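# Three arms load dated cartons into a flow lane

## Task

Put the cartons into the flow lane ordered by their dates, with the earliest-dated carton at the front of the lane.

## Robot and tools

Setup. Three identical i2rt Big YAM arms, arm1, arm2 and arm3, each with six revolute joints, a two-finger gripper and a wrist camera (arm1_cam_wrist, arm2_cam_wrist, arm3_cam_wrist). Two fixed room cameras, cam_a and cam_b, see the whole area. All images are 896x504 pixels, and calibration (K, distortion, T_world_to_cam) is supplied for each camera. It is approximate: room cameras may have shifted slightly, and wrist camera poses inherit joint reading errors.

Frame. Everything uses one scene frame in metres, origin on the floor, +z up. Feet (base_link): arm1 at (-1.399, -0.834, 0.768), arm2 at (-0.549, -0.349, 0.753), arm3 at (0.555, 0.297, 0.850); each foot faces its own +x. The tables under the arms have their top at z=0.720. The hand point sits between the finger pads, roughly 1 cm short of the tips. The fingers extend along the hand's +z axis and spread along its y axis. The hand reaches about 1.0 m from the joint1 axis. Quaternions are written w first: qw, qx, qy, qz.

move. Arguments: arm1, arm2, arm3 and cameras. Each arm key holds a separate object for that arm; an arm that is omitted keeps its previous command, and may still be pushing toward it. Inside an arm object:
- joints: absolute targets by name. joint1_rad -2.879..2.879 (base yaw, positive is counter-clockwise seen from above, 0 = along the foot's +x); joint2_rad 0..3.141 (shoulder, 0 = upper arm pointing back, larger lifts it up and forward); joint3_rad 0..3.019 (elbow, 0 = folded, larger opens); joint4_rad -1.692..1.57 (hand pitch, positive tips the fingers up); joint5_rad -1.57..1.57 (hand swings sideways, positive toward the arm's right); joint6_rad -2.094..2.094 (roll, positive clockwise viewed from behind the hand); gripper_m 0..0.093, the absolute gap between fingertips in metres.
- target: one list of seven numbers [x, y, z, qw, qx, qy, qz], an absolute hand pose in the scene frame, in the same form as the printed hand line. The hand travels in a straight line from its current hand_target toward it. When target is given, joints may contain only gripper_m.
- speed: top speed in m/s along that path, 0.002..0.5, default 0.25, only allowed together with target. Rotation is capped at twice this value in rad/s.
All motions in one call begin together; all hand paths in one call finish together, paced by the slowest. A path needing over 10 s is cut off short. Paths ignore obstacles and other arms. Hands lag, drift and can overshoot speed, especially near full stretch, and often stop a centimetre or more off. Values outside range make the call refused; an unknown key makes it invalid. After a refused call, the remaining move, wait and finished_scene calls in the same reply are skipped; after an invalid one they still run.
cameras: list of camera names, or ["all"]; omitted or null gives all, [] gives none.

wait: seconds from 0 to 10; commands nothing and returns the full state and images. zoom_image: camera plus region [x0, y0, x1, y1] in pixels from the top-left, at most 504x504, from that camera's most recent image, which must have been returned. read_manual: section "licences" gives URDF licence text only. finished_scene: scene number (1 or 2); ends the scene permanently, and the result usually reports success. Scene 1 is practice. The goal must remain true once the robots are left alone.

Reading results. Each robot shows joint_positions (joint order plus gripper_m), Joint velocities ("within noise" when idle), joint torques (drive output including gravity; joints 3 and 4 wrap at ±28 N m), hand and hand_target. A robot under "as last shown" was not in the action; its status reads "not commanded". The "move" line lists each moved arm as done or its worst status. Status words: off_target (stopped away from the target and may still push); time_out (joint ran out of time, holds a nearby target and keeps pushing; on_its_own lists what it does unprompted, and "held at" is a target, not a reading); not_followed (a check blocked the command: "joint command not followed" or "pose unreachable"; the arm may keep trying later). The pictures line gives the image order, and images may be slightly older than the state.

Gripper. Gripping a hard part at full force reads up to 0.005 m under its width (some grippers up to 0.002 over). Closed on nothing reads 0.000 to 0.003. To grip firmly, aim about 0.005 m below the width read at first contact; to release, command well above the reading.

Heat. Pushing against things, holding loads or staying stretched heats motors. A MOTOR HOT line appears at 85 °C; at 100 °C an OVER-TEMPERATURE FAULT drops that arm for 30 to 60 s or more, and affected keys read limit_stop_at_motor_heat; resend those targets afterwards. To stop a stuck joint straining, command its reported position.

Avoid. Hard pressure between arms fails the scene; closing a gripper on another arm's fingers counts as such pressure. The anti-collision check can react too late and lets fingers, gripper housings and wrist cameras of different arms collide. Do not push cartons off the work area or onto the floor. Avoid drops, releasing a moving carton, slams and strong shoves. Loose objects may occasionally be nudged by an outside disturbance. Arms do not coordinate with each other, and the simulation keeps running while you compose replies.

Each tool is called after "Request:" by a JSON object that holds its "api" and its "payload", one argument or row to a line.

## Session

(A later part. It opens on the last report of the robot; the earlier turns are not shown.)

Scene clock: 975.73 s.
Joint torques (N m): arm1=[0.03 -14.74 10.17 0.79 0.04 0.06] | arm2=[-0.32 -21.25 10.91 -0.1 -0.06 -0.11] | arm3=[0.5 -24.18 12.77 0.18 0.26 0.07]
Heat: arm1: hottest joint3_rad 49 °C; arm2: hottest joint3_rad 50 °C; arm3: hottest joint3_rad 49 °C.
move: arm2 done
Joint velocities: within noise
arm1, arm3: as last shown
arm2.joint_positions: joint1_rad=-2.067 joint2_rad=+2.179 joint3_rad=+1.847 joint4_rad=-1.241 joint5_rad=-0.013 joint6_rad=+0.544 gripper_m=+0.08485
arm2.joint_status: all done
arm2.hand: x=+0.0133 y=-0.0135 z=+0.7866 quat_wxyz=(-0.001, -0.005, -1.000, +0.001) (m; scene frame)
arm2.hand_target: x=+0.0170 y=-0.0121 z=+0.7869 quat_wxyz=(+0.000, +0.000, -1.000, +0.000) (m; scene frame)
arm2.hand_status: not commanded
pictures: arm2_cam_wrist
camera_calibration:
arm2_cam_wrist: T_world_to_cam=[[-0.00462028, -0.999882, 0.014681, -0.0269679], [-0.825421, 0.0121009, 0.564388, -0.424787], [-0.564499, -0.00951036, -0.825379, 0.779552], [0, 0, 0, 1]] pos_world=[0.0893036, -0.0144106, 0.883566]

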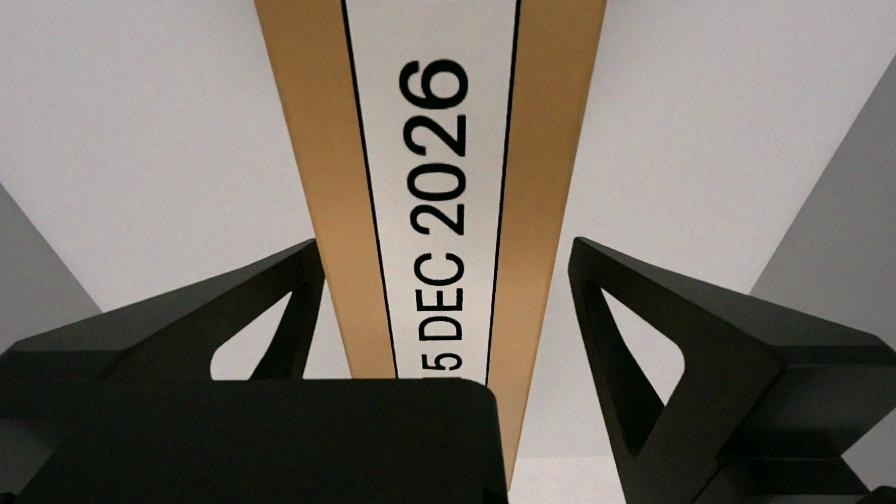

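Request:
{"api": "move", "payload": {
  "arm2": {"joints": {"joint2_rad": 2.135, "joint3_rad": 2.15, "joint4_rad": -1.64}},
  "cameras": []
}}

Request:
{"api": "move", "payload": {
  "arm2": {"target": [-0.26, -0.045, 0.97, 0, 0, 1, 0], "speed": 0.5},
  "arm3": {"joints": {"joint1_rad": 0.03, "joint2_rad": 1.463, "joint3_rad": 1.006, "joint4_rad": -1.114, "joint5_rad": 0, "joint6_rad": 0.87, "gripper_m": 0.093}},
  "cameras": ["arm3_cam_wrist"]
}}

Scene clock: 981.63 s.
Joint torques (N m): arm1=[0.09 -14.74 10.18 0.8 0.04 0.06] | arm2=[-0.38 -18.9 13.26 -0.25 -0.06 -0.11] | arm3=[0.38 -24.29 12.79 0.17 0.26 0.06]
Heat: arm1: hottest joint3_rad 49 °C; arm2: hottest joint3_rad 51 °C; arm3: hottest joint3_rad 49 °C.
move: arm2 done
Joint velocities: within noise
arm1, arm3: as last shown
arm2.joint_positions: joint1_rad=-2.067 joint2_rad=+2.111 joint3_rad=+2.111 joint4_rad=-1.632 joint5_rad=-0.013 joint6_rad=+0.544 gripper_m=+0.08494
arm2.joint_status: all done
arm2.hand: x=+0.0009 y=-0.0185 z=+0.9293 quat_wxyz=(+0.025, -0.005, -1.000, +0.016) (m; scene frame)
arm2.hand_target: x=+0.0086 y=-0.0146 z=+0.9289 quat_wxyz=(+0.022, +0.000, -1.000, +0.013) (m; scene frame)
arm2.hand_status: not commanded
pictures: none
No camera images: "cameras" was empty.

Scene clock: 983.37 s.
Joint torques (N m): arm1=[0.15 -14.86 10.14 0.8 0.05 0.06] | arm2=[0.38 -9.82 8.95 0.75 0.11 0.15] | arm3=[-0.09 -13.74 10.11 0.44 0.02 -0.01]
Heat: arm1: hottest joint3_rad 49 °C; arm2: hottest joint3_rad 51 °C; arm3: hottest joint3_rad 49 °C.
move: arm2 done; arm3 done
Joint velocities: within noise
arm1: as last shown
arm2.joint_positions: joint1_rad=-1.811 joint2_rad=+1.430 joint3_rad=+1.320 joint4_rad=-1.444 joint5_rad=-0.017 joint6_rad=+0.787 gripper_m=+0.08494
arm2.joint_status: not commanded
arm2.hand: x=-0.2576 y=-0.0463 z=+0.9794 quat_wxyz=(-0.004, +0.002, -1.000, -0.006) (m; scene frame)
arm2.hand_target: x=-0.2600 y=-0.0452 z=+0.9701 quat_wxyz=(+0.000, +0.000, -1.000, +0.000) (m; scene frame)
arm2.hand_status: done (0.010 m and 0.9 deg from the pose sent, 0.265 m and 3.4 deg at the start; pose on its path clipped on 7 of 52 steps)
arm3.joint_positions: joint1_rad=+0.035 joint2_rad=+1.456 joint3_rad=+1.003 joint4_rad=-1.118 joint5_rad=+0.002 joint6_rad=+0.878 gripper_m=+0.09290
arm3.joint_status: all done
arm3.hand: x=+0.3029 y=+0.0000 z=+0.9510 quat_wxyz=(+0.001, -1.000, +0.003, +0.000) (m; scene frame)
arm3.hand_target: x=+0.3005 y=-0.0003 z=+0.9494 quat_wxyz=(+0.000, -1.000, +0.002, -0.001) (m; scene frame)
arm3.hand_status: not commanded
pictures: arm3_cam_wrist
camera_calibration:
arm3_cam_wrist: T_world_to_cam=[[0.0225764, 0.999745, -0.00106417, -0.00494017], [0.802959, -0.0174984, 0.595777, -0.807944], [0.595606, -0.014305, -0.803149, 0.706443], [0, 0, 0, 1]] pos_world=[0.228095, 0.00090686, 1.04873]

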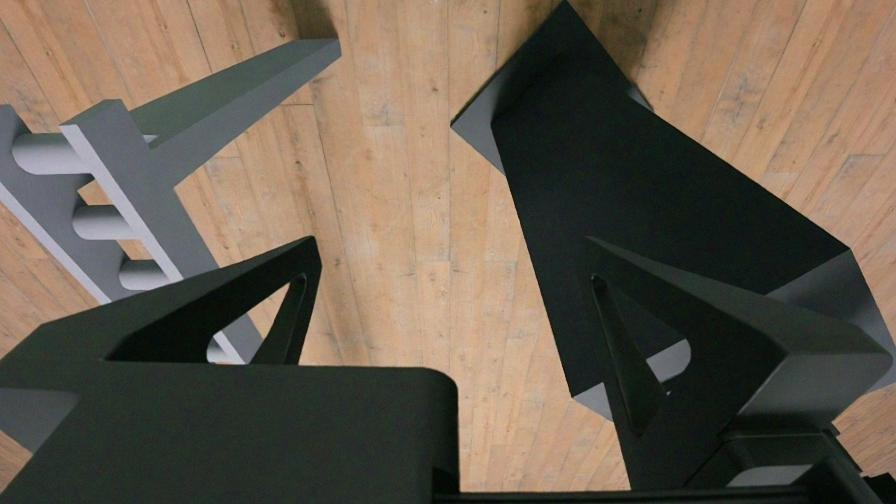

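Request:
{"api": "move", "payload": {
  "arm3": {"target": [-0.012, -0.02, 0.945, 0, 0.99996, -0.009, 0], "speed": 0.5},
  "arm2": {"joints": {"joint1_rad": -0.5, "joint2_rad": 1.1, "joint3_rad": 1.2, "joint4_rad": -1.3, "joint6_rad": 0}},
  "cameras": []
}}

Request:
{"api": "move", "payload": {
  "arm3": {"joints": {"joint1_rad": -0.315, "joint2_rad": 2.238, "joint3_rad": 1.712, "joint4_rad": -1.065, "joint5_rad": 0, "joint6_rad": 0.54}},
  "cameras": ["arm3_cam_wrist"]
}}

Scene clock: 990.73 s.
Joint torques (N m): arm1=[0.09 -14.8 10.18 0.81 0.04 0.06] | arm2=[0.56 -5.77 9.96 1.4 -0.02 -0.12] | arm3=[0.26 -24.12 15.17 0.02 -0.01 -0.04]
Heat: arm1: hottest joint3_rad 49 °C; arm2: hottest joint3_rad 51 °C; arm3: hottest joint3_rad 48 °C.
move: arm2 done; arm3 off_target
Joint velocities: within noise
arm1: as last shown
arm2.joint_positions: joint1_rad=-0.509 joint2_rad=+1.097 joint3_rad=+1.210 joint4_rad=-1.308 joint5_rad=-0.015 joint6_rad=+0.010 gripper_m=+0.08497
arm2.joint_status: all done
arm2.hand: x=-0.7426 y=-0.0179 z=+1.0605 quat_wxyz=(-0.084, +0.850, -0.495, -0.159) (m; scene frame)
arm2.hand_target: x=-0.7457 y=-0.0193 z=+1.0553 quat_wxyz=(-0.083, +0.855, -0.487, -0.157) (m; scene frame)
arm2.hand_status: not commanded
arm3.joint_positions: joint1_rad=-0.326 joint2_rad=+2.077 joint3_rad=+1.852 joint4_rad=-1.351 joint5_rad=+0.003 joint6_rad=+0.538 gripper_m=+0.09290
arm3.joint_status: not commanded
arm3.hand: x=-0.0011 y=-0.0123 z=+0.9468 quat_wxyz=(+0.003, -1.000, +0.014, -0.002) (m; scene frame)
arm3.hand_target: x=-0.0115 y=-0.0197 z=+0.9449 quat_wxyz=(+0.000, -1.000, +0.009, +0.000) (m; scene frame)
arm3.hand_status: off_target (0.013 m and 0.7 deg from the pose sent, 0.316 m and 0.6 deg at the start; pose on its path clipped on 15 of 57 steps)
pictures: none
No camera images: "cameras" was empty.

Scene clock: 992.00 s.
Joint torques (N m): arm1=[0.09 -14.74 10.15 0.8 0.04 0.06] | arm2=[0.56 -5.71 9.95 1.4 -0.02 -0.11] | arm3=[1.14 -28.22 10.36 0.59 -0.02 0.09]
Heat: arm1: hottest joint3_rad 49 °C; arm2: hottest joint3_rad 51 °C; arm3: hottest joint3_rad 47 °C.
move: arm3 done
Joint velocities: within noise
arm1, arm2: as last shown
arm3.joint_positions: joint1_rad=-0.326 joint2_rad=+2.244 joint3_rad=+1.699 joint4_rad=-1.074 joint5_rad=+0.003 joint6_rad=+0.538 gripper_m=+0.09290
arm3.joint_status: all done
arm3.hand: x=+0.0082 y=-0.0074 z=+0.7895 quat_wxyz=(+0.013, -1.000, +0.014, -0.021) (m; scene frame)
arm3.hand_target: x=+0.0039 y=-0.0183 z=+0.7973 quat_wxyz=(+0.005, -1.000, +0.009, -0.010) (m; scene frame)
arm3.hand_status: not commanded
pictures: arm3_cam_wrist
camera_calibration:
arm3_cam_wrist: T_world_to_cam=[[0.0430054, 0.998754, 0.0253353, -0.0120357], [0.776288, -0.0493679, 0.628442, -0.501037], [0.628909, -0.00735884, -0.777444, 0.731537], [0, 0, 0, 1]] pos_world=[-0.0706037, -0.00733118, 0.883906]

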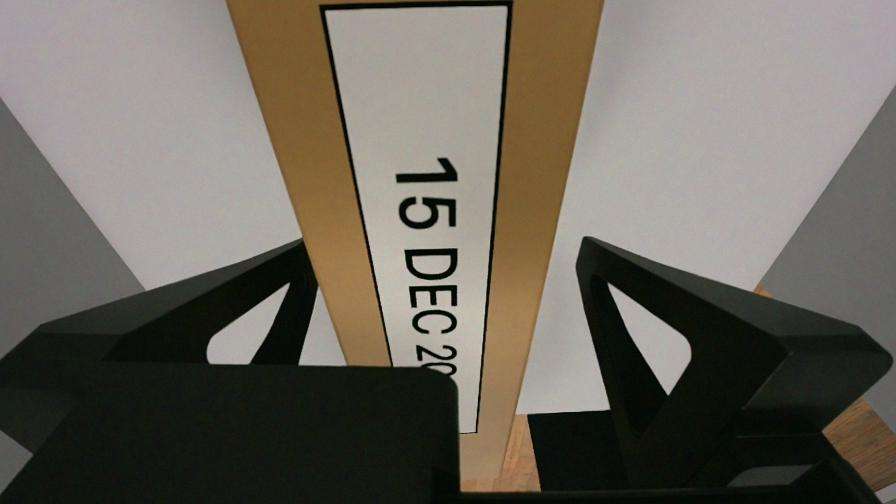

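Request:
{"api": "move", "payload": {
  "arm3": {"joints": {"gripper_m": 0.054}},
  "cameras": []
}}

Request:
{"api": "move", "payload": {
  "arm3": {"joints": {"joint1_rad": -0.31, "joint2_rad": 2.075, "joint3_rad": 1.84, "joint4_rad": -1.3, "joint5_rad": 0, "joint6_rad": 0.54}},
  "arm2": {"joints": {"joint1_rad": 2.204, "joint2_rad": 1.004, "joint3_rad": 1.12, "joint4_rad": -1.007, "joint5_rad": 0, "joint6_rad": 0, "gripper_m": 0.093}},
  "cameras": ["arm3_cam_wrist", "arm2_cam_wrist"]
}}

Scene clock: 997.43 s.
Joint torques (N m): arm1=[0.03 -14.74 10.15 0.79 0.04 0.06] | arm2=[0.56 -5.71 9.96 1.4 -0.03 -0.12] | arm3=[0.79 -28.45 10.47 0.54 0.06 0.09]
Heat: arm1: hottest joint3_rad 49 °C; arm2: hottest joint3_rad 51 °C; arm3: hottest joint3_rad 47 °C.
move: arm3 off_target
Joint velocities: within noise
arm1, arm2: as last shown
arm3.joint_positions: joint1_rad=-0.324 joint2_rad=+2.244 joint3_rad=+1.699 joint4_rad=-1.072 joint5_rad=+0.001 joint6_rad=+0.538 gripper_m=+0.05858
arm3.joint_status: gripper_m off_target (ended at +0.05860, target +0.05400)
arm3.hand: x=+0.0085 y=-0.0087 z=+0.7894 quat_wxyz=(+0.012, -1.000, +0.013, -0.021) (m; scene frame)
arm3.hand_target: x=+0.0039 y=-0.0184 z=+0.7973 quat_wxyz=(+0.005, -1.000, +0.009, -0.010) (m; scene frame)
arm3.hand_status: not commanded
pictures: none
No camera images: "cameras" was empty.

Scene clock: 999.77 s.
Joint torques (N m): arm1=[0.09 -14.8 10.15 0.79 0.04 0.06] | arm2=[0.56 -5.25 9.98 1.85 0.04 -0.11] | arm3=[0.97 -26.29 13.79 0.08 0.06 0.08]
Heat: arm1: hottest joint3_rad 49 °C; arm2: hottest joint3_rad 51 °C; arm3: hottest joint3_rad 47 °C.
move: arm2 done; arm3 done
Joint velocities: within noise
arm1.joint_positions: joint1_rad=+0.508 joint2_rad=+1.416 joint3_rad=+1.491 joint4_rad=-1.303 joint5_rad=+0.005 joint6_rad=+0.005 gripper_m=+0.09296
arm1.joint_status: not commanded
arm1.hand: x=-1.3876 y=-1.3296 z=+1.0775 quat_wxyz=(-0.120, -0.690, -0.704, +0.118) (m; scene frame)
arm1.hand_target: x=-1.3912 y=-1.3292 z=+1.0889 quat_wxyz=(-0.130, -0.692, -0.699, +0.127) (m; scene frame)
arm1.hand_status: not commanded
arm2.joint_positions: joint1_rad=+2.195 joint2_rad=+1.009 joint3_rad=+1.136 joint4_rad=-1.013 joint5_rad=-0.001 joint6_rad=+0.010 gripper_m=+0.09295
arm2.joint_status: all done
arm2.hand: x=-0.5174 y=-0.7555 z=+1.1032 quat_wxyz=(+0.256, +0.640, +0.688, -0.227) (m; scene frame)
arm2.hand_target: x=-0.5139 y=-0.7532 z=+1.0974 quat_wxyz=(+0.253, +0.634, +0.695, -0.225) (m; scene frame)
arm2.hand_status: not commanded
arm3.joint_positions: joint1_rad=-0.321 joint2_rad=+2.069 joint3_rad=+1.806 joint4_rad=-1.292 joint5_rad=+0.001 joint6_rad=+0.538 gripper_m=+0.05858
arm3.joint_status: all done
arm3.hand: x=+0.0016 y=-0.0152 z=+0.9346 quat_wxyz=(-0.004, -1.000, +0.011, +0.006) (m; scene frame)
arm3.hand_target: x=-0.0032 y=-0.0260 z=+0.9436 quat_wxyz=(-0.009, -1.000, +0.007, +0.014) (m; scene frame)
arm3.hand_status: not commanded
pictures: arm2_cam_wrist, arm3_cam_wrist
camera_calibration:
arm2_cam_wrist: T_world_to_cam=[[-0.997323, -0.073092, -0.00231834, -0.570608], [-0.0725352, 0.992761, -0.09573, 0.826131], [0.00929866, -0.0953055, -0.995405, 1.15378], [0, 0, 0, 1]] pos_world=[-0.519885, -0.751896, 1.22624]
arm3_cam_wrist: T_world_to_cam=[[0.0381838, 0.999219, -0.0101443, 0.0255315], [0.810043, -0.0250071, 0.585837, -0.547361], [0.585126, -0.0305868, -0.810365, 0.878962], [0, 0, 0, 1]] pos_world=[-0.0718926, -0.0123148, 1.0332]

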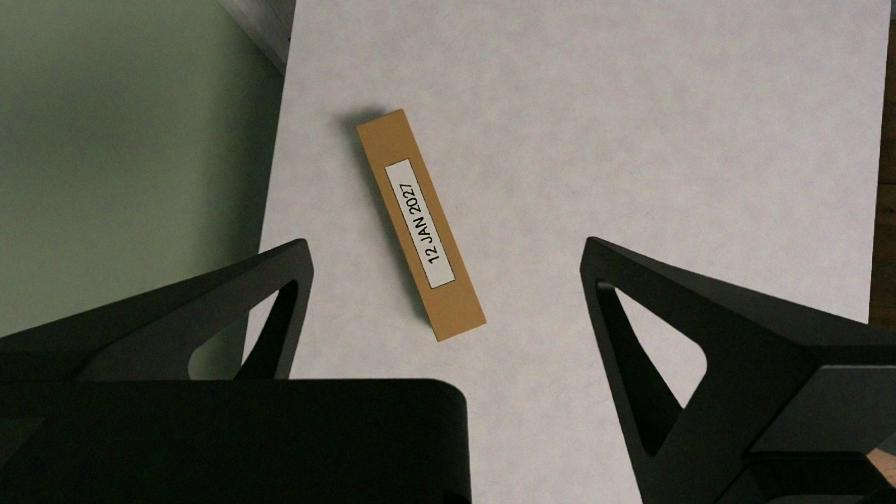

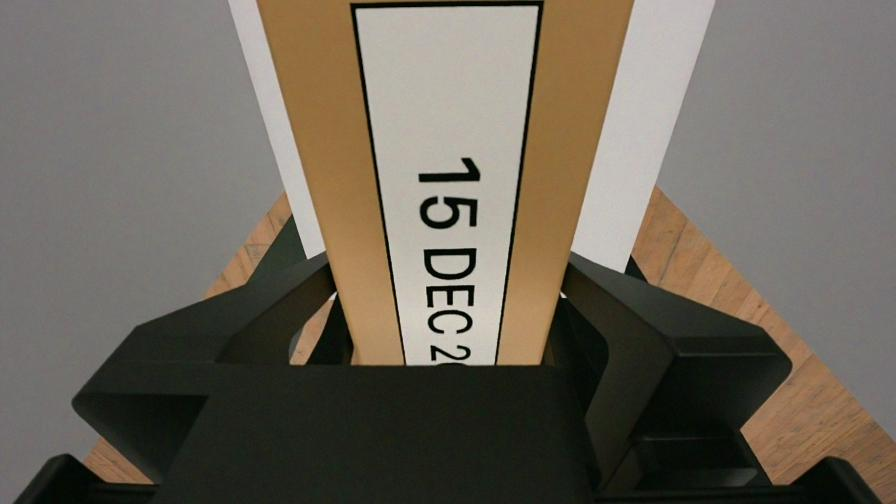

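Request:
{"api": "move", "payload": {
  "arm3": {"target": [0.32, 0.0, 0.955, 0, 1, 0, 0], "speed": 0.4},
  "cameras": ["arm2_cam_wrist", "cam_b"]
}}

Scene clock: 1024.43 s.
Joint torques (N m): arm1=[0.03 -14.8 10.17 0.79 0.04 0.06] | arm2=[0.56 -5.19 9.95 1.84 0.01 -0.1] | arm3=[1.08 -15.79 9.99 0.61 0.21 0.14]
Heat: arm1: hottest joint3_rad 49 °C; arm2: hottest joint3_rad 52 °C; arm3: hottest joint3_rad 46 °C.
move: arm3 done
Joint velocities: within noise
arm1, arm2: as last shown
arm3.joint_positions: joint1_rad=+0.060 joint2_rad=+1.445 joint3_rad=+0.976 joint4_rad=-1.134 joint5_rad=-0.002 joint6_rad=+0.897 gripper_m=+0.05858
arm3.joint_status: not commanded
arm3.hand: x=+0.3204 y=+0.0050 z=+0.9461 quat_wxyz=(+0.012, -1.000, +0.000, -0.012) (m; scene frame)
arm3.hand_target: x=+0.3200 y=+0.0000 z=+0.9550 quat_wxyz=(+0.000, -1.000, +0.000, +0.000) (m; scene frame)
arm3.hand_status: done (0.010 m and 1.9 deg from the pose sent, 0.319 m and 1.5 deg at the start)
pictures: arm2_cam_wrist, cam_b
camera_calibration:
arm2_cam_wrist: T_world_to_cam=[[-0.997323, -0.073092, -0.00231834, -0.570608], [-0.0725352, 0.992761, -0.09573, 0.826131], [0.00929866, -0.0953055, -0.995405, 1.15378], [0, 0, 0, 1]] pos_world=[-0.519885, -0.751896, 1.22624]

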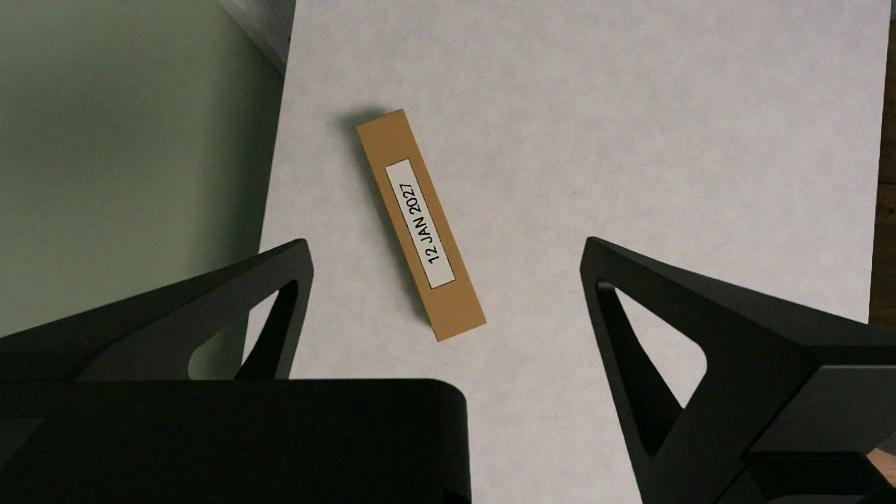

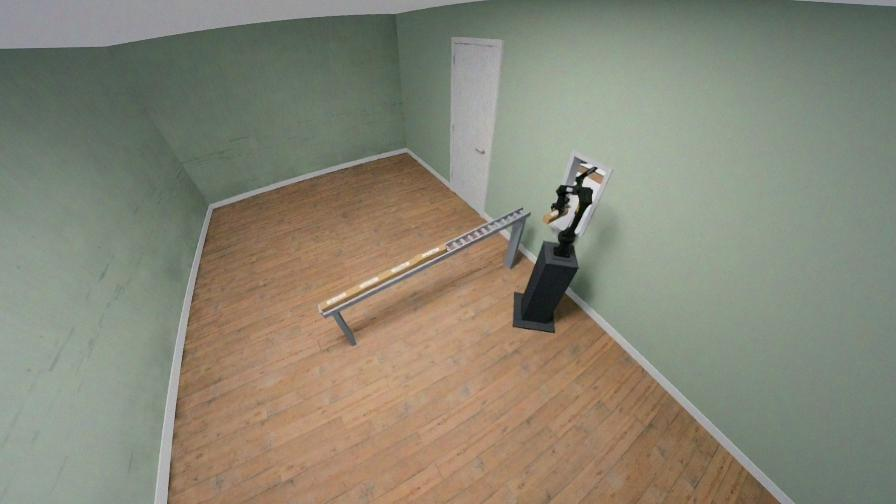

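Request:
{"api": "move", "payload": {
  "arm3": {"joints": {"joint1_rad": 0.643, "joint2_rad": 2.09, "joint3_rad": 1.855, "joint4_rad": -1.306, "joint5_rad": 0.05, "joint6_rad": 1.51}},
  "arm2": {"joints": {"joint1_rad": 2.248, "joint2_rad": 1.68, "joint3_rad": 1.285, "joint4_rad": -1.1765, "joint5_rad": 0, "joint6_rad": -0.301, "gripper_m": 0.093}},
  "cameras": ["arm2_cam_wrist", "arm3_cam_wrist"]
}}

Scene clock: 1043.83 s.
Joint torques (N m): arm1=[0.09 -14.8 10.15 0.81 0.04 0.06] | arm2=[0.56 -13.51 11.96 -0.09 -0.03 -0.11] | arm3=[-0.44 -27.52 15.02 -0.03 0.24 0.14]
Heat: arm1: hottest joint3_rad 49 °C; arm2: hottest joint3_rad 52 °C; arm3: hottest joint3_rad 45 °C.
move: arm2 done; arm3 done
Joint velocities: within noise
arm1: as last shown
arm2.joint_positions: joint1_rad=+2.240 joint2_rad=+1.678 joint3_rad=+1.250 joint4_rad=-1.169 joint5_rad=+0.000 joint6_rad=-0.290 gripper_m=+0.09295
arm2.joint_status: all done
arm2.hand: x=-0.4892 y=-0.8151 z=+0.8544 quat_wxyz=(-0.001, +0.544, +0.839, +0.008) (m; scene frame)
arm2.hand_target: x=-0.4836 y=-0.8263 z=+0.8659 quat_wxyz=(+0.007, +0.536, +0.844, -0.002) (m; scene frame)
arm2.hand_status: not commanded
arm3.joint_positions: joint1_rad=+0.647 joint2_rad=+2.094 joint3_rad=+1.804 joint4_rad=-1.297 joint5_rad=+0.048 joint6_rad=+1.502 gripper_m=+0.05858
arm3.joint_status: all done
arm3.hand: x=+0.4907 y=-0.3311 z=+0.9197 quat_wxyz=(+0.010, -1.000, +0.009, +0.022) (m; scene frame)
arm3.hand_target: x=+0.4862 y=-0.3464 z=+0.9409 quat_wxyz=(-0.013, -0.999, +0.016, +0.025) (m; scene frame)
arm3.hand_status: not commanded
pictures: arm2_cam_wrist, arm3_cam_wrist
camera_calibration:
arm2_cam_wrist: T_world_to_cam=[[-0.911152, -0.412068, 0.00107342, -0.78441], [-0.336869, 0.746369, 0.573979, -0.0388732], [-0.23732, 0.522621, -0.818869, 1.13243], [0, 0, 0, 1]] pos_world=[-0.459065, -0.886048, 0.950465]
arm3_cam_wrist: T_world_to_cam=[[0.033895, 0.999284, 0.0168136, 0.29967], [0.828203, -0.0375005, 0.559172, -0.931203], [0.559402, -0.00502805, -0.828881, 0.609145], [0, 0, 0, 1]] pos_world=[0.420311, -0.331313, 1.02057]

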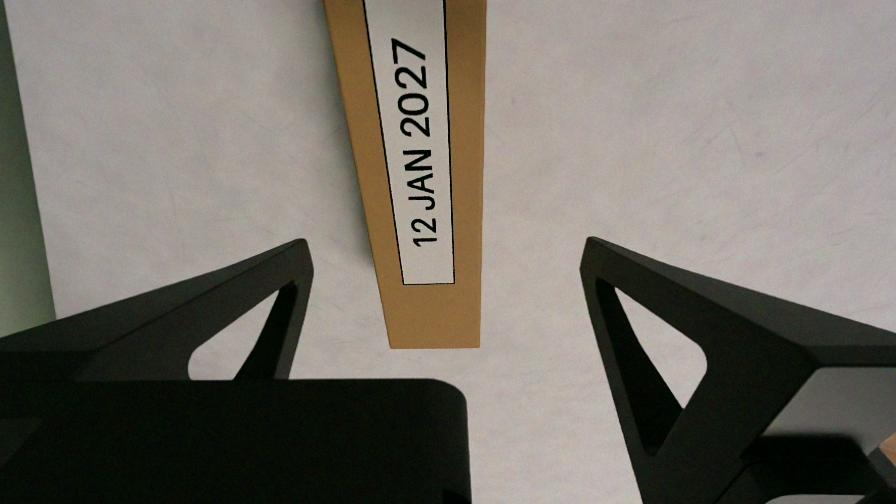

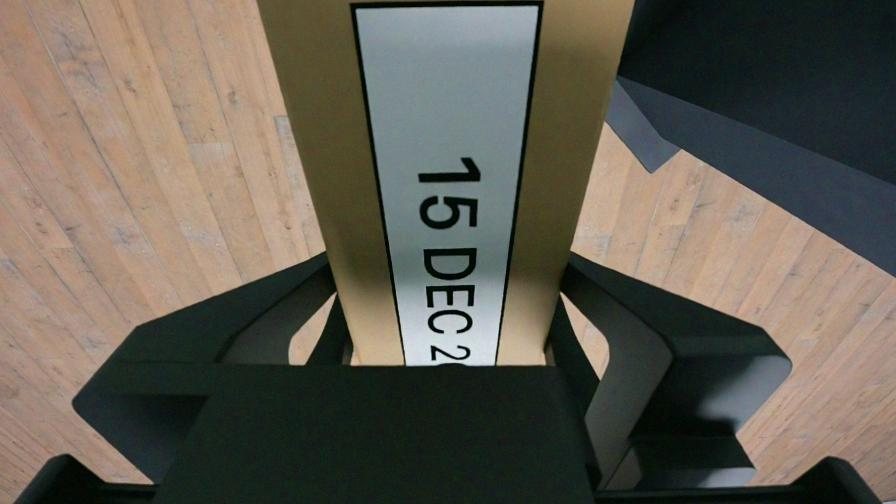

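Request:
{"api": "move", "payload": {
  "arm3": {"target": [0.5, -0.335, 0.85, -0.0007, 0.99845, -0.0121, -0.0541], "speed": 0.15},
  "arm2": {"joints": {"joint1_rad": 2.272, "joint2_rad": 1.815, "joint3_rad": 1.18, "joint4_rad": -0.935, "joint5_rad": 0, "joint6_rad": -0.296}},
  "cameras": ["arm2_cam_wrist", "arm3_cam_wrist"]
}}

Request:
{"api": "move", "payload": {
  "arm3": {"target": [0.5, -0.335, 0.803, -0.0007, 0.99845, -0.0121, -0.0541], "speed": 0.06},
  "arm2": {"joints": {"gripper_m": 0.054}},
  "cameras": ["arm2_cam_wrist", "arm3_cam_wrist"]
}}

Scene clock: 1058.50 s.
Joint torques (N m): arm1=[0.15 -14.68 10.18 0.8 0.04 0.06] | arm2=[0.5 -14.8 8.05 0.73 -0.04 -0.07] | arm3=[0.62 -27.05 10.74 0.5 0.32 0.15]
Heat: arm1: hottest joint3_rad 49 °C; arm2: hottest joint3_rad 51 °C; arm3: hottest joint3_rad 49 °C.
move: arm2 done; arm3 done
Joint velocities: within noise
arm1: as last shown
arm2.joint_positions: joint1_rad=+2.263 joint2_rad=+1.816 joint3_rad=+1.182 joint4_rad=-0.945 joint5_rad=+0.000 joint6_rad=-0.290 gripper_m=+0.09295
arm2.joint_status: all done
arm2.hand: x=-0.4753 y=-0.8288 z=+0.7686 quat_wxyz=(+0.005, +0.534, +0.845, +0.001) (m; scene frame)
arm2.hand_target: x=-0.4708 y=-0.8297 z=+0.7686 quat_wxyz=(+0.007, +0.528, +0.849, -0.003) (m; scene frame)
arm2.hand_status: not commanded
arm3.joint_positions: joint1_rad=+0.672 joint2_rad=+2.160 joint3_rad=+1.705 joint4_rad=-1.133 joint5_rad=+0.106 joint6_rad=+1.531 gripper_m=+0.05858
arm3.joint_status: not commanded
arm3.hand: x=+0.4967 y=-0.3276 z=+0.8449 quat_wxyz=(+0.011, -0.999, +0.011, +0.052) (m; scene frame)
arm3.hand_target: x=+0.5000 y=-0.3349 z=+0.8502 quat_wxyz=(+0.001, -0.998, +0.012, +0.054) (m; scene frame)
arm3.hand_status: done (0.010 m and 1.3 deg from the pose sent, 0.070 m and 3.8 deg at the start)
pictures: arm2_cam_wrist, arm3_cam_wrist
camera_calibration:
arm2_cam_wrist: T_world_to_cam=[[-0.901386, -0.432964, 0.00673821, -0.794464], [-0.355475, 0.74877, 0.559447, 0.0296319], [-0.247265, 0.501882, -0.828839, 1.05845], [0, 0, 0, 1]] pos_world=[-0.443868, -0.897378, 0.866059]
arm3_cam_wrist: T_world_to_cam=[[0.0384254, 0.999107, 0.0175468, 0.294345], [0.859679, -0.0420041, 0.509105, -0.869057], [0.509388, -0.00447798, -0.860525, 0.595576], [0, 0, 0, 1]] pos_world=[0.43242, -0.327919, 0.949785]

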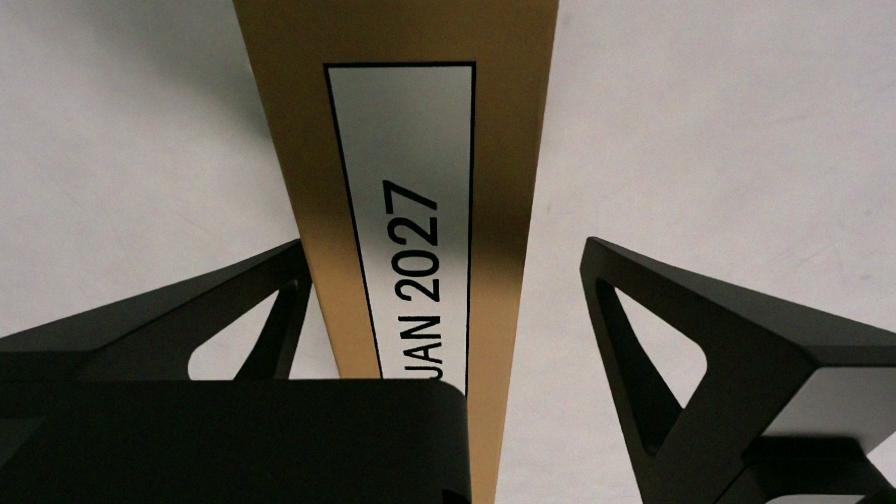

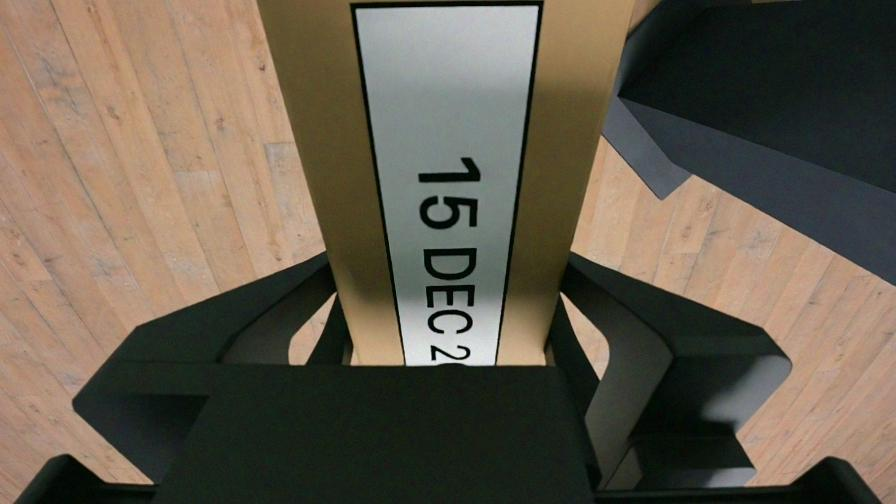

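Scene clock: 1059.90 s.
Joint torques (N m): arm1=[0.09 -14.8 10.17 0.8 0.04 0.07] | arm2=[0.38 -14.8 8.05 0.73 0.05 -0.07] | arm3=[0.56 -26.7 9.88 0.64 0.33 0.16]
Heat: arm1: hottest joint3_rad 49 °C; arm2: hottest joint3_rad 51 °C; arm3: hottest joint3_rad 48 °C.
move: arm2 off_target; arm3 done
Joint velocities: within noise
arm1: as last shown
arm2.joint_positions: joint1_rad=+2.266 joint2_rad=+1.816 joint3_rad=+1.182 joint4_rad=-0.945 joint5_rad=-0.002 joint6_rad=-0.290 gripper_m=+0.06054
arm2.joint_status: gripper_m off_target (ended at +0.06057, target +0.05400)
arm2.hand: x=-0.4735 y=-0.8285 z=+0.7686 quat_wxyz=(+0.005, +0.533, +0.846, +0.001) (m; scene frame)
arm2.hand_target: x=-0.4710 y=-0.8297 z=+0.7685 quat_wxyz=(+0.007, +0.528, +0.849, -0.003) (m; scene frame)
arm2.hand_status: not commanded
arm3.joint_positions: joint1_rad=+0.672 joint2_rad=+2.210 joint3_rad=+1.680 joint4_rad=-1.044 joint5_rad=+0.106 joint6_rad=+1.531 gripper_m=+0.05858
arm3.joint_status: not commanded
arm3.hand: x=+0.4966 y=-0.3310 z=+0.8054 quat_wxyz=(+0.005, -0.999, +0.011, +0.052) (m; scene frame)
arm3.hand_target: x=+0.5000 y=-0.3350 z=+0.8030 quat_wxyz=(+0.001, -0.998, +0.012, +0.054) (m; scene frame)
arm3.hand_status: done (0.006 m and 0.5 deg from the pose sent, 0.043 m and 1.3 deg at the start)
pictures: arm2_cam_wrist, arm3_cam_wrist
camera_calibration:
arm2_cam_wrist: T_world_to_cam=[[-0.900068, -0.43572, 0.00501404, -0.793065], [-0.358777, 0.747558, 0.55896, 0.0278501], [-0.247298, 0.501303, -0.82918, 1.05845], [0, 0, 0, 1]] pos_world=[-0.442067, -0.89698, 0.866058]
arm3_cam_wrist: T_world_to_cam=[[0.0384861, 0.999252, 0.00381664, 0.309455], [0.860131, -0.0350715, 0.508866, -0.846765], [0.508619, -0.0163015, -0.860837, 0.558372], [0, 0, 0, 1]] pos_world=[0.432421, -0.329818, 0.910376]

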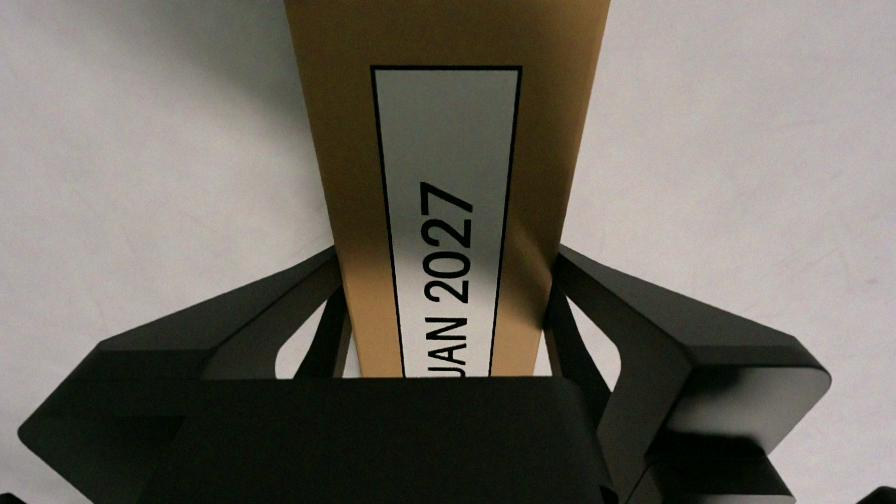

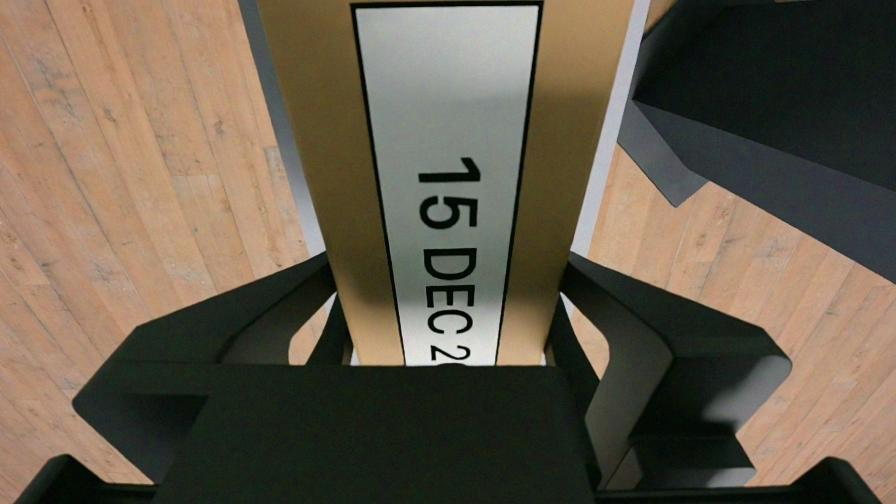

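Request:
{"api": "move", "payload": {
  "arm3": {"target": [0.5, -0.335, 0.785, -0.0007, 0.99845, -0.0121, -0.0541], "speed": 0.04},
  "arm2": {"joints": {"joint1_rad": 2.272, "joint2_rad": 1.615, "joint3_rad": 1.38, "joint4_rad": -1.335, "joint5_rad": 0, "joint6_rad": -0.296}},
  "cameras": ["arm3_cam_wrist"]
}}

Request:
{"api": "wait", "payload": {
  "seconds": 0.3,
  "cameras": ["arm3_cam_wrist"]
}}

Scene clock: 1066.67 s.
Joint torques (N m): arm1=[0.03 -14.8 10.17 0.81 0.04 0.06] | arm2=[0.32 -12.63 12.31 -0.18 0.01 -0.07] | arm3=[0.38 -25.41 9.29 0.76 0.39 0.14]
Heat: arm1: hottest joint3_rad 49 °C; arm2: hottest joint3_rad 51 °C; arm3: hottest joint3_rad 48 °C.
move: arm2 done; arm3 off_target
Joint velocities: within noise
arm1: as last shown
arm2.joint_positions: joint1_rad=+2.266 joint2_rad=+1.614 joint3_rad=+1.345 joint4_rad=-1.325 joint5_rad=-0.002 joint6_rad=-0.290 gripper_m=+0.06054
arm2.joint_status: all done
arm2.hand: x=-0.4776 y=-0.8102 z=+0.9178 quat_wxyz=(+0.000, +0.533, +0.846, +0.007) (m; scene frame)
arm2.hand_target: x=-0.4736 y=-0.8191 z=+0.9304 quat_wxyz=(+0.008, +0.528, +0.849, -0.003) (m; scene frame)
arm2.hand_status: not commanded
arm3.joint_positions: joint1_rad=+0.672 joint2_rad=+2.222 joint3_rad=+1.677 joint4_rad=-1.014 joint5_rad=+0.105 joint6_rad=+1.532 gripper_m=+0.05858
arm3.joint_status: not commanded
arm3.hand: x=+0.4969 y=-0.3352 z=+0.7977 quat_wxyz=(-0.003, -0.999, +0.012, +0.051) (m; scene frame)
arm3.hand_target: x=+0.5000 y=-0.3348 z=+0.7852 quat_wxyz=(+0.001, -0.998, +0.012, +0.054) (m; scene frame)
arm3.hand_status: off_target (0.013 m and 0.5 deg from the pose sent, 0.021 m and 0.5 deg at the start)
pictures: arm3_cam_wrist
camera_calibration:
arm3_cam_wrist: T_world_to_cam=[[0.0384428, 0.99919, -0.0118638, 0.326123], [0.859678, -0.0270183, 0.510121, -0.841261], [0.509387, -0.0298096, -0.860021, 0.545864], [0, 0, 0, 1]] pos_world=[0.43262, -0.332317, 0.902468]

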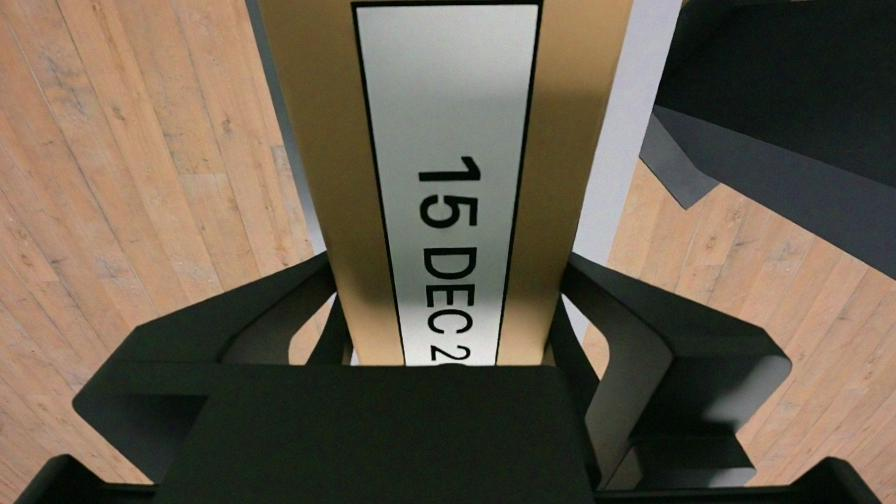

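Scene clock: 1066.97 s.
Joint torques (N m): arm1=[0.09 -14.8 10.15 0.81 0.04 0.07] | arm2=[0.38 -13.39 12.44 -0.17 0.01 -0.07] | arm3=[0.79 -25.7 9.29 0.75 0.4 0.13]
Heat: arm1: hottest joint3_rad 49 °C; arm2: hottest joint3_rad 51 °C; arm3: hottest joint3_rad 48 °C.
Joint velocities: within noise
arm1.joint_positions: joint1_rad=+0.508 joint2_rad=+1.416 joint3_rad=+1.491 joint4_rad=-1.303 joint5_rad=+0.005 joint6_rad=+0.005 gripper_m=+0.09296
arm1.joint_status: not commanded
arm1.hand: x=-1.3876 y=-1.3296 z=+1.0775 quat_wxyz=(-0.120, -0.690, -0.704, +0.118) (m; scene frame)
arm1.hand_target: x=-1.3912 y=-1.3292 z=+1.0889 quat_wxyz=(-0.130, -0.692, -0.699, +0.127) (m; scene frame)
arm1.hand_status: not commanded
arm2.joint_positions: joint1_rad=+2.266 joint2_rad=+1.614 joint3_rad=+1.345 joint4_rad=-1.325 joint5_rad=-0.002 joint6_rad=-0.290 gripper_m=+0.06054
arm2.joint_status: all done
arm2.hand: x=-0.4776 y=-0.8102 z=+0.9178 quat_wxyz=(+0.000, +0.533, +0.846, +0.007) (m; scene frame)
arm2.hand_target: x=-0.4736 y=-0.8191 z=+0.9304 quat_wxyz=(+0.008, +0.528, +0.849, -0.003) (m; scene frame)
arm2.hand_status: not commanded
arm3.joint_positions: joint1_rad=+0.672 joint2_rad=+2.222 joint3_rad=+1.677 joint4_rad=-1.014 joint5_rad=+0.105 joint6_rad=+1.532 gripper_m=+0.05858
arm3.joint_status: not commanded
arm3.hand: x=+0.4969 y=-0.3352 z=+0.7977 quat_wxyz=(-0.003, -0.999, +0.012, +0.051) (m; scene frame)
arm3.hand_target: x=+0.5000 y=-0.3348 z=+0.7852 quat_wxyz=(+0.001, -0.998, +0.012, +0.054) (m; scene frame)
arm3.hand_status: off_target (0.013 m and 0.5 deg from the pose sent, 0.021 m and 0.5 deg at the start)
wait: 0.30 s; at rest by 0.27 s
pictures: arm3_cam_wrist
camera_calibration:
arm3_cam_wrist: T_world_to_cam=[[0.0384428, 0.99919, -0.0118638, 0.326123], [0.859678, -0.0270183, 0.510121, -0.841261], [0.509387, -0.0298096, -0.860021, 0.545864], [0, 0, 0, 1]] pos_world=[0.43262, -0.332317, 0.902468]

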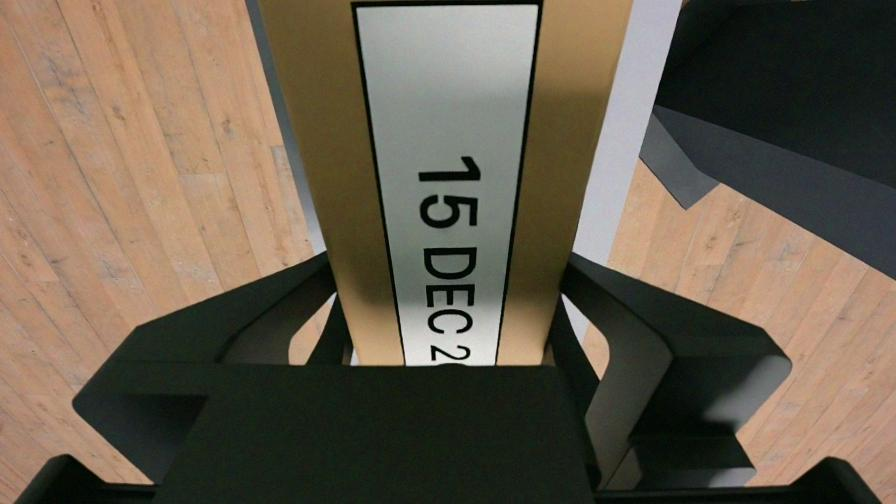

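Request:
{"api": "move", "payload": {
  "arm3": {"target": [0.5, -0.329, 0.806, -0.0007, 0.99845, -0.0121, -0.0541], "speed": 0.06},
  "arm2": {"joints": {"joint1_rad": -1.818, "joint2_rad": 1.452, "joint3_rad": 1.37, "joint4_rad": -1.45, "joint5_rad": 0, "joint6_rad": 0.785}},
  "cameras": ["arm3_cam_wrist", "cam_a"]
}}

Request:
{"api": "move", "payload": {
  "arm3": {"target": [0.5, -0.331, 0.785, -0.0007, 0.99845, -0.0121, -0.0541], "speed": 0.04},
  "cameras": ["arm3_cam_wrist"]
}}

Scene clock: 1076.27 s.
Joint torques (N m): arm1=[0.03 -14.74 10.15 0.8 0.04 0.06] | arm2=[-0.38 -12.69 11.96 -0.14 -0.06 0.08] | arm3=[0.67 -29.1 8.49 -0.21 0.41 0.1]
Heat: arm1: hottest joint3_rad 49 °C; arm2: hottest joint3_rad 51 °C; arm3: hottest joint3_rad 46 °C.
move: arm2 done; arm3 done
Joint velocities: within noise
arm1: as last shown
arm2.joint_positions: joint1_rad=-1.815 joint2_rad=+1.468 joint3_rad=+1.345 joint4_rad=-1.441 joint5_rad=+0.002 joint6_rad=+0.775 gripper_m=+0.06060
arm2.joint_status: all done
arm2.hand: x=-0.2456 y=-0.0416 z=+0.9738 quat_wxyz=(-0.008, +0.006, -1.000, +0.004) (m; scene frame)
arm2.hand_target: x=-0.2430 y=-0.0397 z=+0.9900 quat_wxyz=(-0.018, +0.000, -1.000, -0.008) (m; scene frame)
arm2.hand_status: not commanded
arm3.joint_positions: joint1_rad=+0.672 joint2_rad=+2.218 joint3_rad=+1.669 joint4_rad=-1.017 joint5_rad=+0.105 joint6_rad=+1.535 gripper_m=+0.05858
arm3.joint_status: not commanded
arm3.hand: x=+0.4971 y=-0.3317 z=+0.7971 quat_wxyz=(+0.000, -0.999, +0.013, +0.051) (m; scene frame)
arm3.hand_target: x=+0.5000 y=-0.3290 z=+0.8058 quat_wxyz=(+0.001, -0.998, +0.012, +0.054) (m; scene frame)
arm3.hand_status: done (0.010 m and 0.4 deg from the pose sent, 0.011 m and 0.5 deg at the start)
pictures: arm3_cam_wrist, cam_a
camera_calibration:
arm3_cam_wrist: T_world_to_cam=[[0.0418624, 0.999109, -0.00537392, 0.315757], [0.859361, -0.0332623, 0.510286, -0.843169], [0.509652, -0.0259799, -0.859988, 0.546541], [0, 0, 0, 1]] pos_world=[0.432822, -0.329323, 0.901972]

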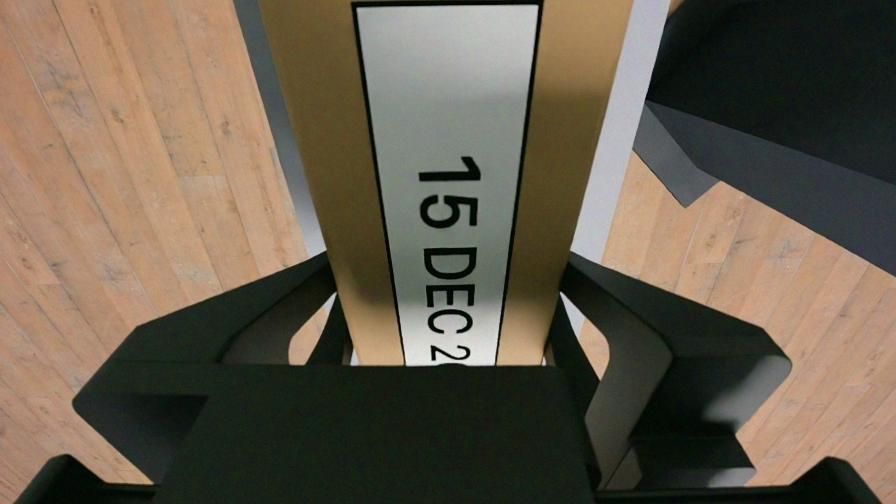

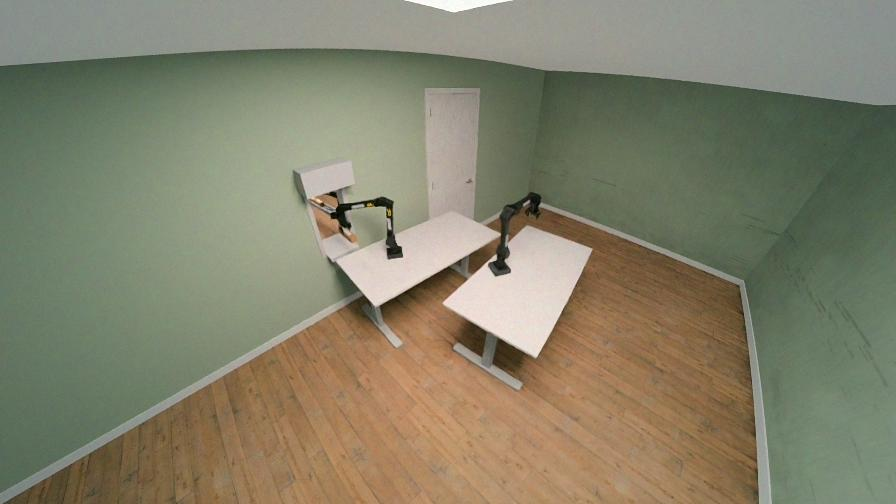

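Scene clock: 1077.30 s.
Joint torques (N m): arm1=[0.15 -14.8 10.15 0.79 0.04 0.05] | arm2=[-0.32 -12.69 11.95 -0.13 -0.04 0.08] | arm3=[0.5 -25.99 8.64 0.87 0.39 0.1]
Heat: arm1: hottest joint3_rad 49 °C; arm2: hottest joint3_rad 51 °C; arm3: hottest joint3_rad 46 °C.
move: arm3 off_target
Joint velocities: within noise
arm1, arm2: as last shown
arm3.joint_positions: joint1_rad=+0.672 joint2_rad=+2.218 joint3_rad=+1.667 joint4_rad=-1.010 joint5_rad=+0.105 joint6_rad=+1.535 gripper_m=+0.05858
arm3.joint_status: not commanded
arm3.hand: x=+0.4971 y=-0.3325 z=+0.7965 quat_wxyz=(-0.002, -0.999, +0.013, +0.051) (m; scene frame)
arm3.hand_target: x=+0.5000 y=-0.3307 z=+0.7850 quat_wxyz=(+0.001, -0.998, +0.012, +0.054) (m; scene frame)
arm3.hand_status: off_target (0.012 m and 0.5 deg from the pose sent, 0.013 m and 0.4 deg at the start)
pictures: arm3_cam_wrist
camera_calibration:
arm3_cam_wrist: T_world_to_cam=[[0.0419321, 0.999067, -0.0103042, 0.320458], [0.859469, -0.0308103, 0.510258, -0.841998], [0.509465, -0.0302523, -0.85996, 0.544712], [0, 0, 0, 1]] pos_world=[0.432722, -0.329622, 0.901369]

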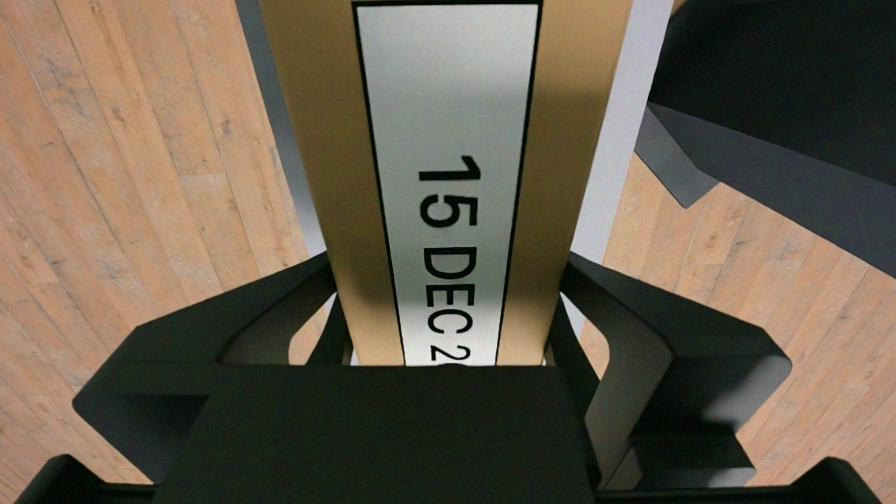

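Request:
{"api": "zoom_image", "payload": {
  "camera": "arm3_cam_wrist",
  "region": [200, 0, 704, 283]
}}

Scaled by 1.000.

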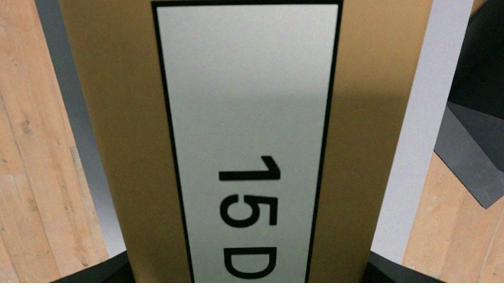

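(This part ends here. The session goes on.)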